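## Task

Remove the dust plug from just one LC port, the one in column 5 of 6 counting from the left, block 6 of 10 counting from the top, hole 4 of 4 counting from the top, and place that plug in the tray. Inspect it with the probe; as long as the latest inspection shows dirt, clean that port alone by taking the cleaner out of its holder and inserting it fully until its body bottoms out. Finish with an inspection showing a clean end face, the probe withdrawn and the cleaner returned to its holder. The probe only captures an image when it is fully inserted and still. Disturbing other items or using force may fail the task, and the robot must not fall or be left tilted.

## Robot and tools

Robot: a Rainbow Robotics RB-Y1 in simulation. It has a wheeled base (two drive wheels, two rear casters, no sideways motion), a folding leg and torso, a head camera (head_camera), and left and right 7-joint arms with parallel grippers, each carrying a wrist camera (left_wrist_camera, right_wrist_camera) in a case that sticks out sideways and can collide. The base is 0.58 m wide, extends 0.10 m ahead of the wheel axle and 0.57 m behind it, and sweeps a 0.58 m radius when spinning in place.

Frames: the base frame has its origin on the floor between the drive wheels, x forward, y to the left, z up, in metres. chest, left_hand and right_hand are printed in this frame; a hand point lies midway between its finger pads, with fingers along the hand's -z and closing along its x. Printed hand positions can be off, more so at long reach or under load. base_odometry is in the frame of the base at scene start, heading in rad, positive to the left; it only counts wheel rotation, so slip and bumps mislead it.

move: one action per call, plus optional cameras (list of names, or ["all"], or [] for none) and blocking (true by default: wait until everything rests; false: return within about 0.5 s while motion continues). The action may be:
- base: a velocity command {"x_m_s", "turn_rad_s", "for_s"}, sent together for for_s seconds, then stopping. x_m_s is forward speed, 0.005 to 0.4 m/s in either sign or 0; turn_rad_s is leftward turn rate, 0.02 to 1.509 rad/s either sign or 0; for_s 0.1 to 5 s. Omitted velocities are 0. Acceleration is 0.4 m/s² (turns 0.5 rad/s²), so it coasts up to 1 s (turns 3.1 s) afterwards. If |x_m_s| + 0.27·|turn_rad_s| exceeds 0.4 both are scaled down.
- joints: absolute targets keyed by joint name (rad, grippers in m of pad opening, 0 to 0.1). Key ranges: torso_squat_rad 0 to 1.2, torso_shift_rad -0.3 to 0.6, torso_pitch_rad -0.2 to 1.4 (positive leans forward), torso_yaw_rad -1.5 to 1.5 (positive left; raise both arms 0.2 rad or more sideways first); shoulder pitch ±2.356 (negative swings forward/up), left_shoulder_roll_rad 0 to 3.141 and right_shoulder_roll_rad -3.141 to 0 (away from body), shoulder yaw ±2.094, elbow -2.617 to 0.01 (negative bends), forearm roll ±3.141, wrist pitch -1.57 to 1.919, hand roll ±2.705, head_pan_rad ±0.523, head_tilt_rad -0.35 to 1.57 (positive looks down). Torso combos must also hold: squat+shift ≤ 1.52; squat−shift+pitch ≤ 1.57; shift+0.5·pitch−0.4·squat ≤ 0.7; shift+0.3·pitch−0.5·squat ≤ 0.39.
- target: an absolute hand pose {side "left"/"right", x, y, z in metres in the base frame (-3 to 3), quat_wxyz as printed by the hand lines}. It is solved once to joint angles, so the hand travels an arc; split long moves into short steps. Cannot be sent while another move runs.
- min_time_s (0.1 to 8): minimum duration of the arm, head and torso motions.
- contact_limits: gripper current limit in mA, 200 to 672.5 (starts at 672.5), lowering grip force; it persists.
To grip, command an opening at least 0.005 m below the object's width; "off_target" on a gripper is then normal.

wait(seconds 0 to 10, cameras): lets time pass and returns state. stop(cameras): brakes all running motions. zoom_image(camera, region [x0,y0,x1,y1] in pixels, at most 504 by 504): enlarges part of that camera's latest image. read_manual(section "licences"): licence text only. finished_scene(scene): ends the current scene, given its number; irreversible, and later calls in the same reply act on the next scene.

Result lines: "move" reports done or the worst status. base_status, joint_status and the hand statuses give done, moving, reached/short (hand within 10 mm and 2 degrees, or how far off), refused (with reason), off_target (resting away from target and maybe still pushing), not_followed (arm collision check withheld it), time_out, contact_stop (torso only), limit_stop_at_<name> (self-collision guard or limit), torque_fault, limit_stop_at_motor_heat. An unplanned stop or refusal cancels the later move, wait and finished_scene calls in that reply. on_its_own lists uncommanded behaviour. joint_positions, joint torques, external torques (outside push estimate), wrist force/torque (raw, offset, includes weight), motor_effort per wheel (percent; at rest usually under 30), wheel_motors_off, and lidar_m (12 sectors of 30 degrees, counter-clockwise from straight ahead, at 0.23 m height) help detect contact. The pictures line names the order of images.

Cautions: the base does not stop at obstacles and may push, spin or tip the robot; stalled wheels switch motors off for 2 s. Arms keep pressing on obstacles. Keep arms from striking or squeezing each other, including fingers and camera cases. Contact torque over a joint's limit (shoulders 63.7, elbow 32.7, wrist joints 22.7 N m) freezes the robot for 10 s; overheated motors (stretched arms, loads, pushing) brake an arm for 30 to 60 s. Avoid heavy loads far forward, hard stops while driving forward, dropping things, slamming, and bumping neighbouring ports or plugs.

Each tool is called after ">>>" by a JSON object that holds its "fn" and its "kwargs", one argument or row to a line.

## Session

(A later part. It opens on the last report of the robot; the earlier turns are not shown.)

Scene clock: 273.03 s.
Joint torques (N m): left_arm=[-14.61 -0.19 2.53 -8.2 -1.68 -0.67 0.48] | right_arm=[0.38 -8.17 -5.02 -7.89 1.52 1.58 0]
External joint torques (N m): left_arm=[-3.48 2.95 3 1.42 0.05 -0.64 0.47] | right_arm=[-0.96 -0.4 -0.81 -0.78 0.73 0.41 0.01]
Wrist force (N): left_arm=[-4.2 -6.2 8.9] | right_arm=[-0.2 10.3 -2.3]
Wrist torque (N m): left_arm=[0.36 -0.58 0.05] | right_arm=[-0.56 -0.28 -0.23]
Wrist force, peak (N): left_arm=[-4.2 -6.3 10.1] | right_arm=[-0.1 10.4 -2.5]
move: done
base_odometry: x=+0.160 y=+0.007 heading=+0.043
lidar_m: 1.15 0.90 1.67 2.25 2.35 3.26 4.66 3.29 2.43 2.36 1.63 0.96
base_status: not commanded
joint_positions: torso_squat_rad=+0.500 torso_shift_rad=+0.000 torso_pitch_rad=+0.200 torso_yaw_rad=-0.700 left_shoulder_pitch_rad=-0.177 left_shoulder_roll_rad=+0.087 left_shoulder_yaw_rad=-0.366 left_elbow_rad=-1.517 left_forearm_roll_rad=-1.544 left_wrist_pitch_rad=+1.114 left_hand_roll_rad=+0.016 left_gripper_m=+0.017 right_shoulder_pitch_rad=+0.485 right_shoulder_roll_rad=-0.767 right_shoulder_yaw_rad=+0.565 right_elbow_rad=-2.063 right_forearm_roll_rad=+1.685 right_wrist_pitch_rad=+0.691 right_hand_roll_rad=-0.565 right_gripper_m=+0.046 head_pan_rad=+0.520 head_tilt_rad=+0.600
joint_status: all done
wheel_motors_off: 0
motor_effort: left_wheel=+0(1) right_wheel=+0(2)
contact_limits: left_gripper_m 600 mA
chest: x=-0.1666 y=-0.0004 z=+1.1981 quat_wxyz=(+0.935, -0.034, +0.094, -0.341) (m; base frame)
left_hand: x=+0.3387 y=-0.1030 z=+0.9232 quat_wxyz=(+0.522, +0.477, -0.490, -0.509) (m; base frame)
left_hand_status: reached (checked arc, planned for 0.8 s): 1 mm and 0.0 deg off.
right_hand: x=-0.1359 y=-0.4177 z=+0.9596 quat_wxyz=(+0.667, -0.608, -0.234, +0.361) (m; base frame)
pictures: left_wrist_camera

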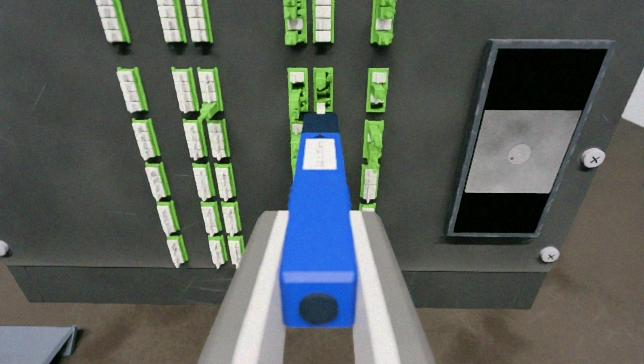

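>>> {"fn": "move", "kwargs": {
  "target": {"side": "left", "x": 0.3412, "y": -0.1028, "z": 0.9234, "quat_wxyz": [0.5218, 0.4776, -0.4903, -0.5092]},
  "min_time_s": 0.8,
  "cameras": []
}}

>>> {"fn": "move", "kwargs": {
  "target": {"side": "left", "x": 0.3430, "y": -0.1028, "z": 0.9234, "quat_wxyz": [0.5218, 0.4776, -0.4903, -0.5092]},
  "min_time_s": 0.8,
  "cameras": ["left_wrist_camera"]
}}

>>> {"fn": "zoom_image", "kwargs": {
  "camera": "left_wrist_camera",
  "region": [300, 78, 342, 127]
}}

Scene clock: 274.40 s.
Joint torques (N m): left_arm=[-15.49 0.71 3.43 -8.32 -1.66 -0.91 0.55] | right_arm=[0.62 -8.17 -3.98 -7.89 1.34 1.75 -0.1]
External joint torques (N m): left_arm=[-4.27 3.79 3.87 1.31 0.06 -0.88 0.53] | right_arm=[-0.72 -0.39 0.23 -0.78 0.55 0.58 -0.09]
Wrist force (N): left_arm=[-4.3 -6.2 13.6] | right_arm=[0.0 10.0 -2.6]
Wrist torque (N m): left_arm=[0.39 -0.51 0.05] | right_arm=[-0.53 -0.25 -0.21]
Wrist force, peak (N): left_arm=[-4.6 -6.4 13.6] | right_arm=[-0.1 10.3 -2.5]
move: done
base_odometry: x=+0.160 y=+0.007 heading=+0.043
lidar_m: 1.15 0.90 1.67 2.25 2.35 3.25 4.67 3.29 2.43 2.36 1.63 0.95
base_status: not commanded
joint_positions: torso_squat_rad=+0.500 torso_shift_rad=+0.000 torso_pitch_rad=+0.200 torso_yaw_rad=-0.700 left_shoulder_pitch_rad=-0.181 left_shoulder_roll_rad=+0.089 left_shoulder_yaw_rad=-0.363 left_elbow_rad=-1.513 left_forearm_roll_rad=-1.541 left_wrist_pitch_rad=+1.111 left_hand_roll_rad=+0.016 left_gripper_m=+0.017 right_shoulder_pitch_rad=+0.485 right_shoulder_roll_rad=-0.767 right_shoulder_yaw_rad=+0.565 right_elbow_rad=-2.063 right_forearm_roll_rad=+1.685 right_wrist_pitch_rad=+0.691 right_hand_roll_rad=-0.565 right_gripper_m=+0.046 head_pan_rad=+0.520 head_tilt_rad=+0.600
joint_status: all done
wheel_motors_off: 0
motor_effort: left_wheel=-1(1) right_wheel=+0(1)
contact_limits: left_gripper_m 600 mA
chest: x=-0.1666 y=-0.0004 z=+1.1981 quat_wxyz=(+0.935, -0.034, +0.094, -0.341) (m; base frame)
left_hand: x=+0.3406 y=-0.1030 z=+0.9231 quat_wxyz=(+0.522, +0.477, -0.490, -0.510) (m; base frame)
left_hand_status: reached (checked arc, planned for 0.8 s): 1 mm and 0.1 deg off.
right_hand: x=-0.1359 y=-0.4177 z=+0.9596 quat_wxyz=(+0.667, -0.608, -0.234, +0.361) (m; base frame)
pictures: none
No camera images: "cameras" was empty.

Scene clock: 275.53 s.
Joint torques (N m): left_arm=[-18.05 3.06 5.69 -8.35 -1.64 -1.32 0.48] | right_arm=[0.63 -8.72 -5.05 -7.8 1.36 1.75 0.04]
External joint torques (N m): left_arm=[-6.77 6.09 6.1 1.29 0.07 -1.3 0.47] | right_arm=[-0.7 -0.94 -0.84 -0.7 0.57 0.58 0.06]
Wrist force (N): left_arm=[-5.4 -6.6 26.4] | right_arm=[-0.3 10.3 -2.3]
Wrist torque (N m): left_arm=[0.49 -0.39 0.05] | right_arm=[-0.56 -0.30 -0.21]
Wrist force, peak (N): left_arm=[-5.5 -6.7 26.6] | right_arm=[0.0 10.2 -2.8]
move: done
base_odometry: x=+0.160 y=+0.007 heading=+0.043
lidar_m: 1.14 0.90 1.67 2.25 2.34 3.24 4.67 3.30 2.43 2.35 1.62 0.95
base_status: not commanded
joint_positions: torso_squat_rad=+0.500 torso_shift_rad=+0.000 torso_pitch_rad=+0.200 torso_yaw_rad=-0.700 left_shoulder_pitch_rad=-0.184 left_shoulder_roll_rad=+0.090 left_shoulder_yaw_rad=-0.360 left_elbow_rad=-1.510 left_forearm_roll_rad=-1.539 left_wrist_pitch_rad=+1.109 left_hand_roll_rad=+0.016 left_gripper_m=+0.017 right_shoulder_pitch_rad=+0.485 right_shoulder_roll_rad=-0.767 right_shoulder_yaw_rad=+0.565 right_elbow_rad=-2.063 right_forearm_roll_rad=+1.685 right_wrist_pitch_rad=+0.691 right_hand_roll_rad=-0.565 right_gripper_m=+0.046 head_pan_rad=+0.520 head_tilt_rad=+0.600
joint_status: all done
wheel_motors_off: 0
motor_effort: left_wheel=+0(1) right_wheel=+0(2)
contact_limits: left_gripper_m 600 mA
chest: x=-0.1667 y=-0.0004 z=+1.1981 quat_wxyz=(+0.935, -0.034, +0.094, -0.341) (m; base frame)
left_hand: x=+0.3420 y=-0.1032 z=+0.9229 quat_wxyz=(+0.522, +0.477, -0.490, -0.510) (m; base frame)
left_hand_status: reached (checked arc, planned for 0.8 s): 1 mm and 0.1 deg off.
right_hand: x=-0.1359 y=-0.4177 z=+0.9596 quat_wxyz=(+0.667, -0.608, -0.234, +0.361) (m; base frame)
pictures: left_wrist_camera

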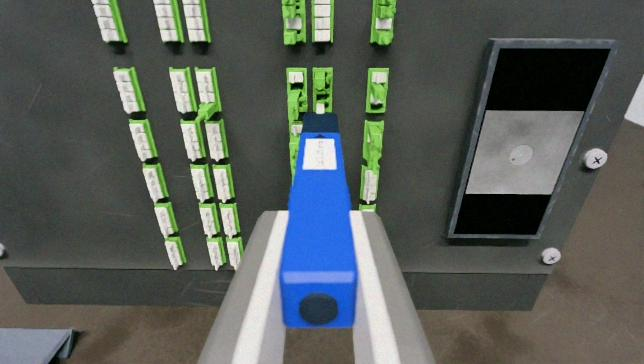

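Scaled by 10.286 from the camera's 644x364 image, which has a finer 1265x715 frame.

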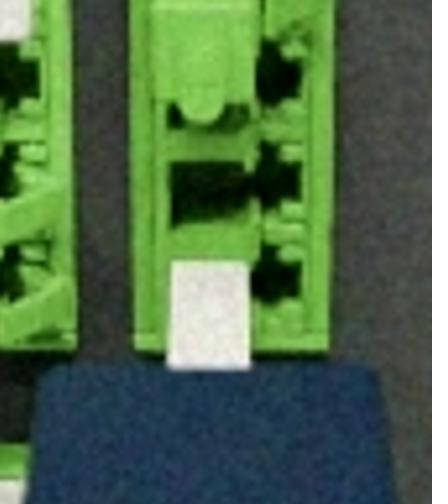

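>>> {"fn": "wait", "kwargs": {
  "seconds": 0.5,
  "cameras": []
}}

>>> {"fn": "move", "kwargs": {
  "target": {"side": "left", "x": 0.3360, "y": -0.1028, "z": 0.9234, "quat_wxyz": [0.5218, 0.4776, -0.4903, -0.5092]},
  "min_time_s": 0.8,
  "cameras": []
}}

>>> {"fn": "move", "kwargs": {
  "target": {"side": "left", "x": 0.3260, "y": -0.1028, "z": 0.9234, "quat_wxyz": [0.5218, 0.4776, -0.4903, -0.5092]},
  "min_time_s": 1.2,
  "cameras": ["left_wrist_camera"]
}}

>>> {"fn": "zoom_image", "kwargs": {
  "camera": "left_wrist_camera",
  "region": [300, 78, 342, 127]
}}

Scene clock: 276.33 s.
Joint torques (N m): left_arm=[-18.09 2.86 5.92 -8.51 -1.49 -1.26 0.44] | right_arm=[0.26 -8.28 -4.85 -8.26 1.24 1.59 0.05]
External joint torques (N m): left_arm=[-6.81 5.89 6.34 1.13 0.22 -1.23 0.43] | right_arm=[-1.08 -0.5 -0.64 -1.15 0.45 0.42 0.06]
Wrist force (N): left_arm=[-5.2 -6.5 26.4] | right_arm=[0.0 10.1 -2.6]
Wrist torque (N m): left_arm=[0.47 -0.36 0.07] | right_arm=[-0.55 -0.25 -0.22]
Wrist force, peak (N): left_arm=[-5.3 -6.5 26.6] | right_arm=[0.0 10.3 -2.8]
base_odometry: x=+0.160 y=+0.007 heading=+0.043
lidar_m: 1.15 0.89 1.67 2.25 2.35 3.25 4.66 3.29 2.43 2.35 1.62 0.95
base_status: not commanded
joint_positions: torso_squat_rad=+0.500 torso_shift_rad=+0.000 torso_pitch_rad=+0.200 torso_yaw_rad=-0.700 left_shoulder_pitch_rad=-0.184 left_shoulder_roll_rad=+0.090 left_shoulder_yaw_rad=-0.360 left_elbow_rad=-1.510 left_forearm_roll_rad=-1.539 left_wrist_pitch_rad=+1.109 left_hand_roll_rad=+0.016 left_gripper_m=+0.017 right_shoulder_pitch_rad=+0.485 right_shoulder_roll_rad=-0.767 right_shoulder_yaw_rad=+0.565 right_elbow_rad=-2.063 right_forearm_roll_rad=+1.685 right_wrist_pitch_rad=+0.691 right_hand_roll_rad=-0.565 right_gripper_m=+0.046 head_pan_rad=+0.520 head_tilt_rad=+0.600
joint_status: all done
wheel_motors_off: 0
motor_effort: left_wheel=+0(1) right_wheel=+0(2)
contact_limits: left_gripper_m 600 mA
chest: x=-0.1667 y=-0.0004 z=+1.1981 quat_wxyz=(+0.935, -0.034, +0.094, -0.341) (m; base frame)
left_hand: x=+0.3420 y=-0.1032 z=+0.9229 quat_wxyz=(+0.522, +0.477, -0.490, -0.510) (m; base frame)
left_hand_status: reached (checked arc, planned for 0.8 s): 1 mm and 0.1 deg off.
right_hand: x=-0.1359 y=-0.4177 z=+0.9596 quat_wxyz=(+0.667, -0.608, -0.234, +0.361) (m; base frame)
wait: 0.50 s; at rest from the start
pictures: none
No camera images: "cameras" was empty.

Scene clock: 277.47 s.
Joint torques (N m): left_arm=[-10.54 -3.2 -0.71 -10.42 -2.16 -0.03 -0.06] | right_arm=[0.95 -8.33 -5.25 -7.67 1.48 1.74 0.08]
External joint torques (N m): left_arm=[0.49 0.04 -0.21 -0.8 -0.43 0 -0.07] | right_arm=[-0.39 -0.55 -1.04 -0.56 0.68 0.58 0.1]
Wrist force (N): left_arm=[-3.8 -6.7 9.3] | right_arm=[0.2 10.2 -2.2]
Wrist torque (N m): left_arm=[0.28 -0.62 0.03] | right_arm=[-0.55 -0.24 -0.21]
Wrist force, peak (N): left_arm=[-5.2 -6.8 26.3] | right_arm=[0.0 10.3 -2.7]
move: done
base_odometry: x=+0.160 y=+0.007 heading=+0.043
lidar_m: 1.15 0.89 1.67 2.25 2.34 3.25 4.67 3.29 2.43 2.35 1.63 0.95
base_status: not commanded
joint_positions: torso_squat_rad=+0.500 torso_shift_rad=+0.000 torso_pitch_rad=+0.200 torso_yaw_rad=-0.700 left_shoulder_pitch_rad=-0.171 left_shoulder_roll_rad=+0.084 left_shoulder_yaw_rad=-0.370 left_elbow_rad=-1.521 left_forearm_roll_rad=-1.549 left_wrist_pitch_rad=+1.118 left_hand_roll_rad=+0.016 left_gripper_m=+0.017 right_shoulder_pitch_rad=+0.485 right_shoulder_roll_rad=-0.767 right_shoulder_yaw_rad=+0.565 right_elbow_rad=-2.063 right_forearm_roll_rad=+1.685 right_wrist_pitch_rad=+0.691 right_hand_roll_rad=-0.565 right_gripper_m=+0.046 head_pan_rad=+0.520 head_tilt_rad=+0.600
joint_status: all done
wheel_motors_off: 0
motor_effort: left_wheel=+0(1) right_wheel=+0(1)
contact_limits: left_gripper_m 600 mA
chest: x=-0.1667 y=-0.0004 z=+1.1981 quat_wxyz=(+0.935, -0.034, +0.094, -0.341) (m; base frame)
left_hand: x=+0.3362 y=-0.1028 z=+0.9234 quat_wxyz=(+0.522, +0.478, -0.490, -0.509) (m; base frame)
left_hand_status: reached (checked arc, planned for 0.8 s): 0 mm and 0.0 deg off.
right_hand: x=-0.1359 y=-0.4177 z=+0.9596 quat_wxyz=(+0.667, -0.608, -0.234, +0.361) (m; base frame)
pictures: none
No camera images: "cameras" was empty.

Scene clock: 279.00 s.
Joint torques (N m): left_arm=[-8.65 -4.64 -2.2 -10.25 -2.17 0.06 -0.02] | right_arm=[0.49 -8.88 -4.91 -8.06 1.22 1.69 -0.01]
External joint torques (N m): left_arm=[1.98 -1.03 -1.55 -0.66 -0.43 0.09 -0.03] | right_arm=[-0.85 -1.1 -0.7 -0.95 0.43 0.52 0]
Wrist force (N): left_arm=[-3.3 -6.5 4.0] | right_arm=[-0.1 10.1 -2.4]
Wrist torque (N m): left_arm=[0.29 -0.63 0.04] | right_arm=[-0.55 -0.27 -0.20]
Wrist force, peak (N): left_arm=[-4.2 -7.6 9.0] | right_arm=[-0.3 10.3 -2.4]
move: done
base_odometry: x=+0.160 y=+0.007 heading=+0.043
lidar_m: 1.15 0.89 1.66 2.25 2.34 3.24 4.67 3.29 2.43 2.35 1.62 0.95
base_status: not commanded
joint_positions: torso_squat_rad=+0.500 torso_shift_rad=+0.000 torso_pitch_rad=+0.200 torso_yaw_rad=-0.700 left_shoulder_pitch_rad=-0.151 left_shoulder_roll_rad=+0.075 left_shoulder_yaw_rad=-0.388 left_elbow_rad=-1.537 left_forearm_roll_rad=-1.565 left_wrist_pitch_rad=+1.131 left_hand_roll_rad=+0.015 left_gripper_m=+0.017 right_shoulder_pitch_rad=+0.485 right_shoulder_roll_rad=-0.767 right_shoulder_yaw_rad=+0.565 right_elbow_rad=-2.063 right_forearm_roll_rad=+1.685 right_wrist_pitch_rad=+0.691 right_hand_roll_rad=-0.565 right_gripper_m=+0.046 head_pan_rad=+0.520 head_tilt_rad=+0.600
joint_status: all done
wheel_motors_off: 0
motor_effort: left_wheel=+0(0) right_wheel=+0(2)
contact_limits: left_gripper_m 600 mA
chest: x=-0.1667 y=-0.0004 z=+1.1981 quat_wxyz=(+0.935, -0.034, +0.094, -0.341) (m; base frame)
left_hand: x=+0.3267 y=-0.1028 z=+0.9236 quat_wxyz=(+0.522, +0.478, -0.490, -0.509) (m; base frame)
left_hand_status: reached (checked arc, planned for 1.2 s): 1 mm and 0.0 deg off.
right_hand: x=-0.1359 y=-0.4177 z=+0.9596 quat_wxyz=(+0.667, -0.608, -0.234, +0.361) (m; base frame)
pictures: left_wrist_camera

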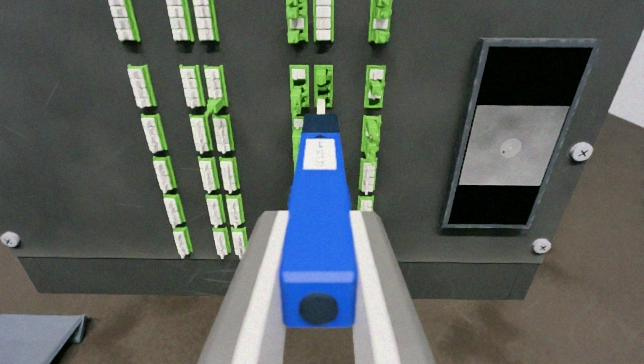

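Scaled by 10.286 from the camera's 644x364 image, which has a finer 1265x715 frame.

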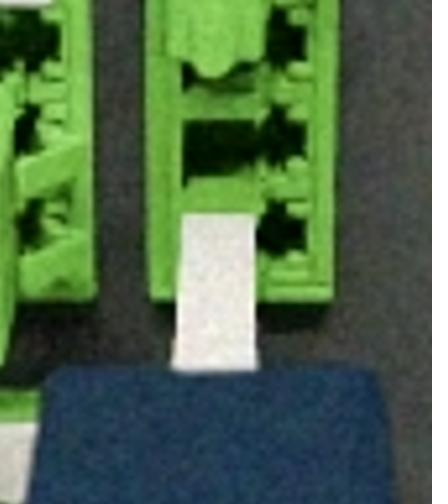

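>>> {"fn": "move", "kwargs": {
  "target": {"side": "left", "x": 0.3120, "y": -0.1027, "z": 0.9234, "quat_wxyz": [0.5218, 0.4776, -0.4903, -0.5092]},
  "min_time_s": 1.3,
  "cameras": []
}}

>>> {"fn": "move", "kwargs": {
  "target": {"side": "left", "x": 0.2600, "y": -0.1000, "z": 0.9300, "quat_wxyz": [0.5218, 0.4776, -0.4903, -0.5092]},
  "min_time_s": 1.3,
  "cameras": ["left_wrist_camera"]
}}

>>> {"fn": "zoom_image", "kwargs": {
  "camera": "left_wrist_camera",
  "region": [290, 40, 352, 127]
}}

Scene clock: 280.83 s.
Joint torques (N m): left_arm=[-8.45 -4.82 -2.49 -10.19 -2.2 0.07 0.51] | right_arm=[0.93 -7.98 -4.28 -7.88 1.53 1.48 0]
External joint torques (N m): left_arm=[1.6 -0.71 -1.62 -0.64 -0.45 0.1 0.5] | right_arm=[-0.41 -0.2 -0.07 -0.77 0.74 0.31 0.01]
Wrist force (N): left_arm=[-3.5 -6.5 4.1] | right_arm=[-0.2 10.2 -2.7]
Wrist torque (N m): left_arm=[0.29 -0.62 0.04] | right_arm=[-0.55 -0.27 -0.20]
Wrist force, peak (N): left_arm=[-3.8 -7.2 4.0] | right_arm=[0.0 10.3 -2.6]
move: done
base_odometry: x=+0.160 y=+0.007 heading=+0.043
lidar_m: 1.14 0.89 1.67 2.25 2.35 3.26 4.67 3.30 2.43 2.36 1.62 0.96
base_status: not commanded
joint_positions: torso_squat_rad=+0.500 torso_shift_rad=+0.000 torso_pitch_rad=+0.200 torso_yaw_rad=-0.700 left_shoulder_pitch_rad=-0.121 left_shoulder_roll_rad=+0.062 left_shoulder_yaw_rad=-0.415 left_elbow_rad=-1.557 left_forearm_roll_rad=-1.587 left_wrist_pitch_rad=+1.150 left_hand_roll_rad=+0.016 left_gripper_m=+0.017 right_shoulder_pitch_rad=+0.485 right_shoulder_roll_rad=-0.767 right_shoulder_yaw_rad=+0.565 right_elbow_rad=-2.063 right_forearm_roll_rad=+1.685 right_wrist_pitch_rad=+0.691 right_hand_roll_rad=-0.565 right_gripper_m=+0.046 head_pan_rad=+0.520 head_tilt_rad=+0.600
joint_status: all done
wheel_motors_off: 0
motor_effort: left_wheel=+0(1) right_wheel=-1(2)
contact_limits: left_gripper_m 600 mA
chest: x=-0.1667 y=-0.0004 z=+1.1981 quat_wxyz=(+0.935, -0.034, +0.094, -0.341) (m; base frame)
left_hand: x=+0.3130 y=-0.1028 z=+0.9235 quat_wxyz=(+0.522, +0.478, -0.490, -0.509) (m; base frame)
left_hand_status: reached (checked arc, planned for 1.3 s): 1 mm and 0.1 deg off.
right_hand: x=-0.1359 y=-0.4177 z=+0.9596 quat_wxyz=(+0.667, -0.608, -0.234, +0.361) (m; base frame)
pictures: none
No camera images: "cameras" was empty.

Scene clock: 282.47 s.
Joint torques (N m): left_arm=[-6.06 -6.35 -2.9 -9.99 -2.15 0.01 -0.06] | right_arm=[0.42 -8.21 -4.96 -7.94 1.21 1.64 0.09]
External joint torques (N m): left_arm=[1.68 -0.52 -1.16 -0.66 -0.34 0.06 -0.07] | right_arm=[-0.92 -0.43 -0.75 -0.84 0.42 0.47 0.11]
Wrist force (N): left_arm=[-3.6 -6.5 4.2] | right_arm=[-0.1 9.9 -2.4]
Wrist torque (N m): left_arm=[0.32 -0.63 0.03] | right_arm=[-0.53 -0.26 -0.22]
Wrist force, peak (N): left_arm=[-3.9 -7.0 4.4] | right_arm=[-0.1 10.5 -2.7]
move: done
base_odometry: x=+0.160 y=+0.007 heading=+0.043
lidar_m: 1.15 0.89 1.67 2.25 2.35 3.24 4.67 3.30 2.44 2.35 1.62 0.95
base_status: not commanded
joint_positions: torso_squat_rad=+0.500 torso_shift_rad=+0.000 torso_pitch_rad=+0.200 torso_yaw_rad=-0.700 left_shoulder_pitch_rad=-0.003 left_shoulder_roll_rad=+0.019 left_shoulder_yaw_rad=-0.525 left_elbow_rad=-1.647 left_forearm_roll_rad=-1.674 left_wrist_pitch_rad=+1.221 left_hand_roll_rad=+0.002 left_gripper_m=+0.017 right_shoulder_pitch_rad=+0.485 right_shoulder_roll_rad=-0.767 right_shoulder_yaw_rad=+0.565 right_elbow_rad=-2.063 right_forearm_roll_rad=+1.685 right_wrist_pitch_rad=+0.691 right_hand_roll_rad=-0.565 right_gripper_m=+0.046 head_pan_rad=+0.520 head_tilt_rad=+0.600
joint_status: all done
wheel_motors_off: 0
motor_effort: left_wheel=+0(1) right_wheel=+0(2)
contact_limits: left_gripper_m 600 mA
chest: x=-0.1667 y=-0.0004 z=+1.1981 quat_wxyz=(+0.935, -0.034, +0.094, -0.341) (m; base frame)
left_hand: x=+0.2605 y=-0.1001 z=+0.9301 quat_wxyz=(+0.522, +0.478, -0.490, -0.509) (m; base frame)
left_hand_status: reached (checked arc, planned for 1.3 s): 0 mm and 0.0 deg off.
right_hand: x=-0.1359 y=-0.4177 z=+0.9596 quat_wxyz=(+0.667, -0.608, -0.234, +0.361) (m; base frame)
pictures: left_wrist_camera

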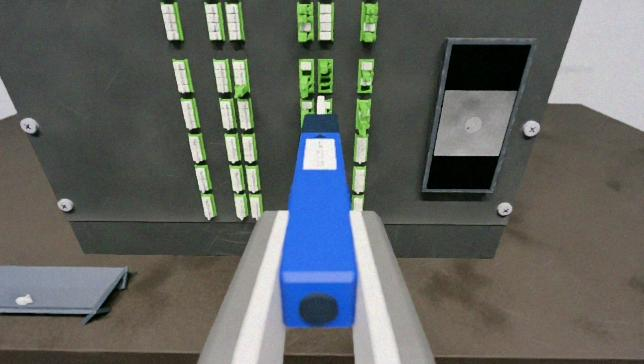

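Scaled by 5.793 from the camera's 644x364 image, which has a finer 1265x715 frame.

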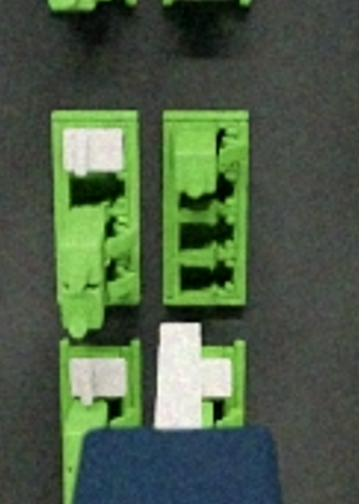

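>>> {"fn": "move", "kwargs": {
  "target": {"side": "left", "x": 0.2300, "y": 0.0000, "z": 0.9700, "quat_wxyz": [0.5100, 0.4900, -0.4900, -0.5100]},
  "min_time_s": 1.3,
  "cameras": []
}}

>>> {"fn": "move", "kwargs": {
  "target": {"side": "left", "x": 0.2450, "y": 0.1000, "z": 0.9850, "quat_wxyz": [0.5100, 0.4900, -0.4900, -0.5100]},
  "min_time_s": 1.3,
  "cameras": []
}}

>>> {"fn": "move", "kwargs": {
  "joints": {"torso_yaw_rad": -0.5},
  "min_time_s": 1.0,
  "cameras": ["left_wrist_camera", "head_camera"]
}}

Scene clock: 284.47 s.
Joint torques (N m): left_arm=[-1.13 -1.01 -2.4 -9.85 -2.1 -0.68 0.09] | right_arm=[0.32 -8.28 -4.68 -8.02 1.09 1.7 0.17]
External joint torques (N m): left_arm=[0.83 1.25 -1.43 -0.44 -0.3 -0.5 0.07] | right_arm=[-1.02 -0.5 -0.47 -0.91 0.29 0.53 0.18]
Wrist force (N): left_arm=[-3.2 -6.4 4.0] | right_arm=[0.0 10.1 -2.5]
Wrist torque (N m): left_arm=[0.30 -0.58 0.04] | right_arm=[-0.53 -0.26 -0.20]
Wrist force, peak (N): left_arm=[-3.4 -7.1 4.6] | right_arm=[-0.1 10.4 -2.6]
move: done
base_odometry: x=+0.160 y=+0.007 heading=+0.043
lidar_m: 1.15 0.89 1.67 2.25 2.34 3.25 4.67 3.30 2.43 2.35 1.63 0.95
base_status: not commanded
joint_positions: torso_squat_rad=+0.500 torso_shift_rad=+0.000 torso_pitch_rad=+0.200 torso_yaw_rad=-0.700 left_shoulder_pitch_rad=+0.338 left_shoulder_roll_rad=+0.219 left_shoulder_yaw_rad=-0.598 left_elbow_rad=-2.105 left_forearm_roll_rad=-1.680 left_wrist_pitch_rad=+1.206 left_hand_roll_rad=-0.089 left_gripper_m=+0.017 right_shoulder_pitch_rad=+0.485 right_shoulder_roll_rad=-0.767 right_shoulder_yaw_rad=+0.565 right_elbow_rad=-2.063 right_forearm_roll_rad=+1.685 right_wrist_pitch_rad=+0.691 right_hand_roll_rad=-0.565 right_gripper_m=+0.046 head_pan_rad=+0.520 head_tilt_rad=+0.600
joint_status: all done
wheel_motors_off: 0
motor_effort: left_wheel=+0(1) right_wheel=+0(2)
contact_limits: left_gripper_m 600 mA
chest: x=-0.1667 y=-0.0004 z=+1.1981 quat_wxyz=(+0.935, -0.034, +0.094, -0.341) (m; base frame)
left_hand: x=+0.2301 y=-0.0002 z=+0.9702 quat_wxyz=(+0.510, +0.490, -0.490, -0.509) (m; base frame)
left_hand_status: reached (checked arc, planned for 1.3 s): 0 mm and 0.1 deg off.
right_hand: x=-0.1359 y=-0.4177 z=+0.9596 quat_wxyz=(+0.667, -0.608, -0.234, +0.361) (m; base frame)
pictures: none
No camera images: "cameras" was empty.

Scene clock: 286.10 s.
Joint torques (N m): left_arm=[3.35 3.42 2.95 -9.97 -1.69 -0.29 0.29] | right_arm=[0.72 -8.1 -5.1 -7.74 1.43 1.55 0.05]
External joint torques (N m): left_arm=[1.64 1.17 1.63 -0.48 0.09 -0.36 0.28] | right_arm=[-0.62 -0.32 -0.89 -0.64 0.64 0.38 0.07]
Wrist force (N): left_arm=[-3.3 -6.3 4.5] | right_arm=[-0.2 10.0 -2.5]
Wrist torque (N m): left_arm=[0.29 -0.58 0.06] | right_arm=[-0.53 -0.28 -0.20]
Wrist force, peak (N): left_arm=[-3.5 -6.8 4.6] | right_arm=[-0.1 10.4 -2.4]
move: done
base_odometry: x=+0.160 y=+0.007 heading=+0.043
lidar_m: 1.15 0.90 1.66 2.25 2.35 3.24 4.67 3.30 2.44 2.35 1.62 0.96
base_status: not commanded
joint_positions: torso_squat_rad=+0.500 torso_shift_rad=+0.000 torso_pitch_rad=+0.200 torso_yaw_rad=-0.700 left_shoulder_pitch_rad=+0.588 left_shoulder_roll_rad=+0.492 left_shoulder_yaw_rad=-0.458 left_elbow_rad=-2.344 left_forearm_roll_rad=-1.558 left_wrist_pitch_rad=+1.167 left_hand_roll_rad=+0.036 left_gripper_m=+0.017 right_shoulder_pitch_rad=+0.485 right_shoulder_roll_rad=-0.767 right_shoulder_yaw_rad=+0.565 right_elbow_rad=-2.063 right_forearm_roll_rad=+1.685 right_wrist_pitch_rad=+0.691 right_hand_roll_rad=-0.565 right_gripper_m=+0.046 head_pan_rad=+0.520 head_tilt_rad=+0.600
joint_status: all done
wheel_motors_off: 0
motor_effort: left_wheel=+0(1) right_wheel=+0(1)
contact_limits: left_gripper_m 600 mA
chest: x=-0.1667 y=-0.0004 z=+1.1981 quat_wxyz=(+0.935, -0.034, +0.094, -0.341) (m; base frame)
left_hand: x=+0.2449 y=+0.0998 z=+0.9851 quat_wxyz=(+0.510, +0.490, -0.490, -0.510) (m; base frame)
left_hand_status: reached (checked arc, planned for 1.3 s): 0 mm and 0.0 deg off.
right_hand: x=-0.1359 y=-0.4177 z=+0.9596 quat_wxyz=(+0.667, -0.608, -0.234, +0.361) (m; base frame)
pictures: none
No camera images: "cameras" was empty.

Scene clock: 287.40 s.
Joint torques (N m): left_arm=[3.05 3.74 3.32 -9.94 -1.85 -0.29 0.38] | right_arm=[1.52 -8.01 -4.97 -8.07 1.38 1.67 -0.2]
External joint torques (N m): left_arm=[0.98 1.09 1.78 -0.52 -0.09 -0.44 0.37] | right_arm=[-0.18 -0.68 -1.14 -0.84 0.56 0.56 -0.19]
Wrist force (N): left_arm=[-3.1 -6.3 4.5] | right_arm=[-0.3 10.2 -2.6]
Wrist torque (N m): left_arm=[0.32 -0.59 0.07] | right_arm=[-0.57 -0.25 -0.20]
Wrist force, peak (N): left_arm=[-3.4 -6.6 4.6] | right_arm=[-0.1 10.3 -3.0]
move: done
base_odometry: x=+0.160 y=+0.007 heading=+0.043
lidar_m: 1.15 0.89 1.67 2.24 2.35 3.24 4.67 3.30 2.43 2.35 1.63 0.95
base_status: not commanded
joint_positions: torso_squat_rad=+0.500 torso_shift_rad=+0.000 torso_pitch_rad=+0.200 torso_yaw_rad=-0.500 left_shoulder_pitch_rad=+0.588 left_shoulder_roll_rad=+0.492 left_shoulder_yaw_rad=-0.458 left_elbow_rad=-2.344 left_forearm_roll_rad=-1.557 left_wrist_pitch_rad=+1.167 left_hand_roll_rad=+0.036 left_gripper_m=+0.017 right_shoulder_pitch_rad=+0.485 right_shoulder_roll_rad=-0.767 right_shoulder_yaw_rad=+0.565 right_elbow_rad=-2.063 right_forearm_roll_rad=+1.685 right_wrist_pitch_rad=+0.691 right_hand_roll_rad=-0.565 right_gripper_m=+0.046 head_pan_rad=+0.520 head_tilt_rad=+0.600
joint_status: all done
wheel_motors_off: 0
motor_effort: left_wheel=+0(0) right_wheel=+1(1)
contact_limits: left_gripper_m 600 mA
chest: x=-0.1667 y=-0.0004 z=+1.1981 quat_wxyz=(+0.964, -0.025, +0.097, -0.246) (m; base frame)
left_hand: x=+0.2167 y=+0.1863 z=+0.9908 quat_wxyz=(+0.548, +0.545, -0.429, -0.467) (m; base frame)
right_hand: x=-0.0562 y=-0.3940 z=+0.9434 quat_wxyz=(+0.641, -0.569, -0.299, +0.420) (m; base frame)
pictures: head_camera, left_wrist_camera

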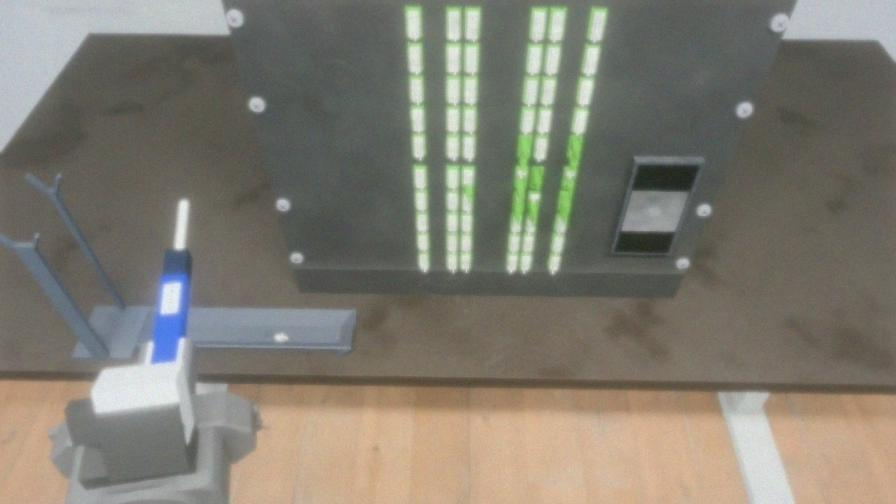

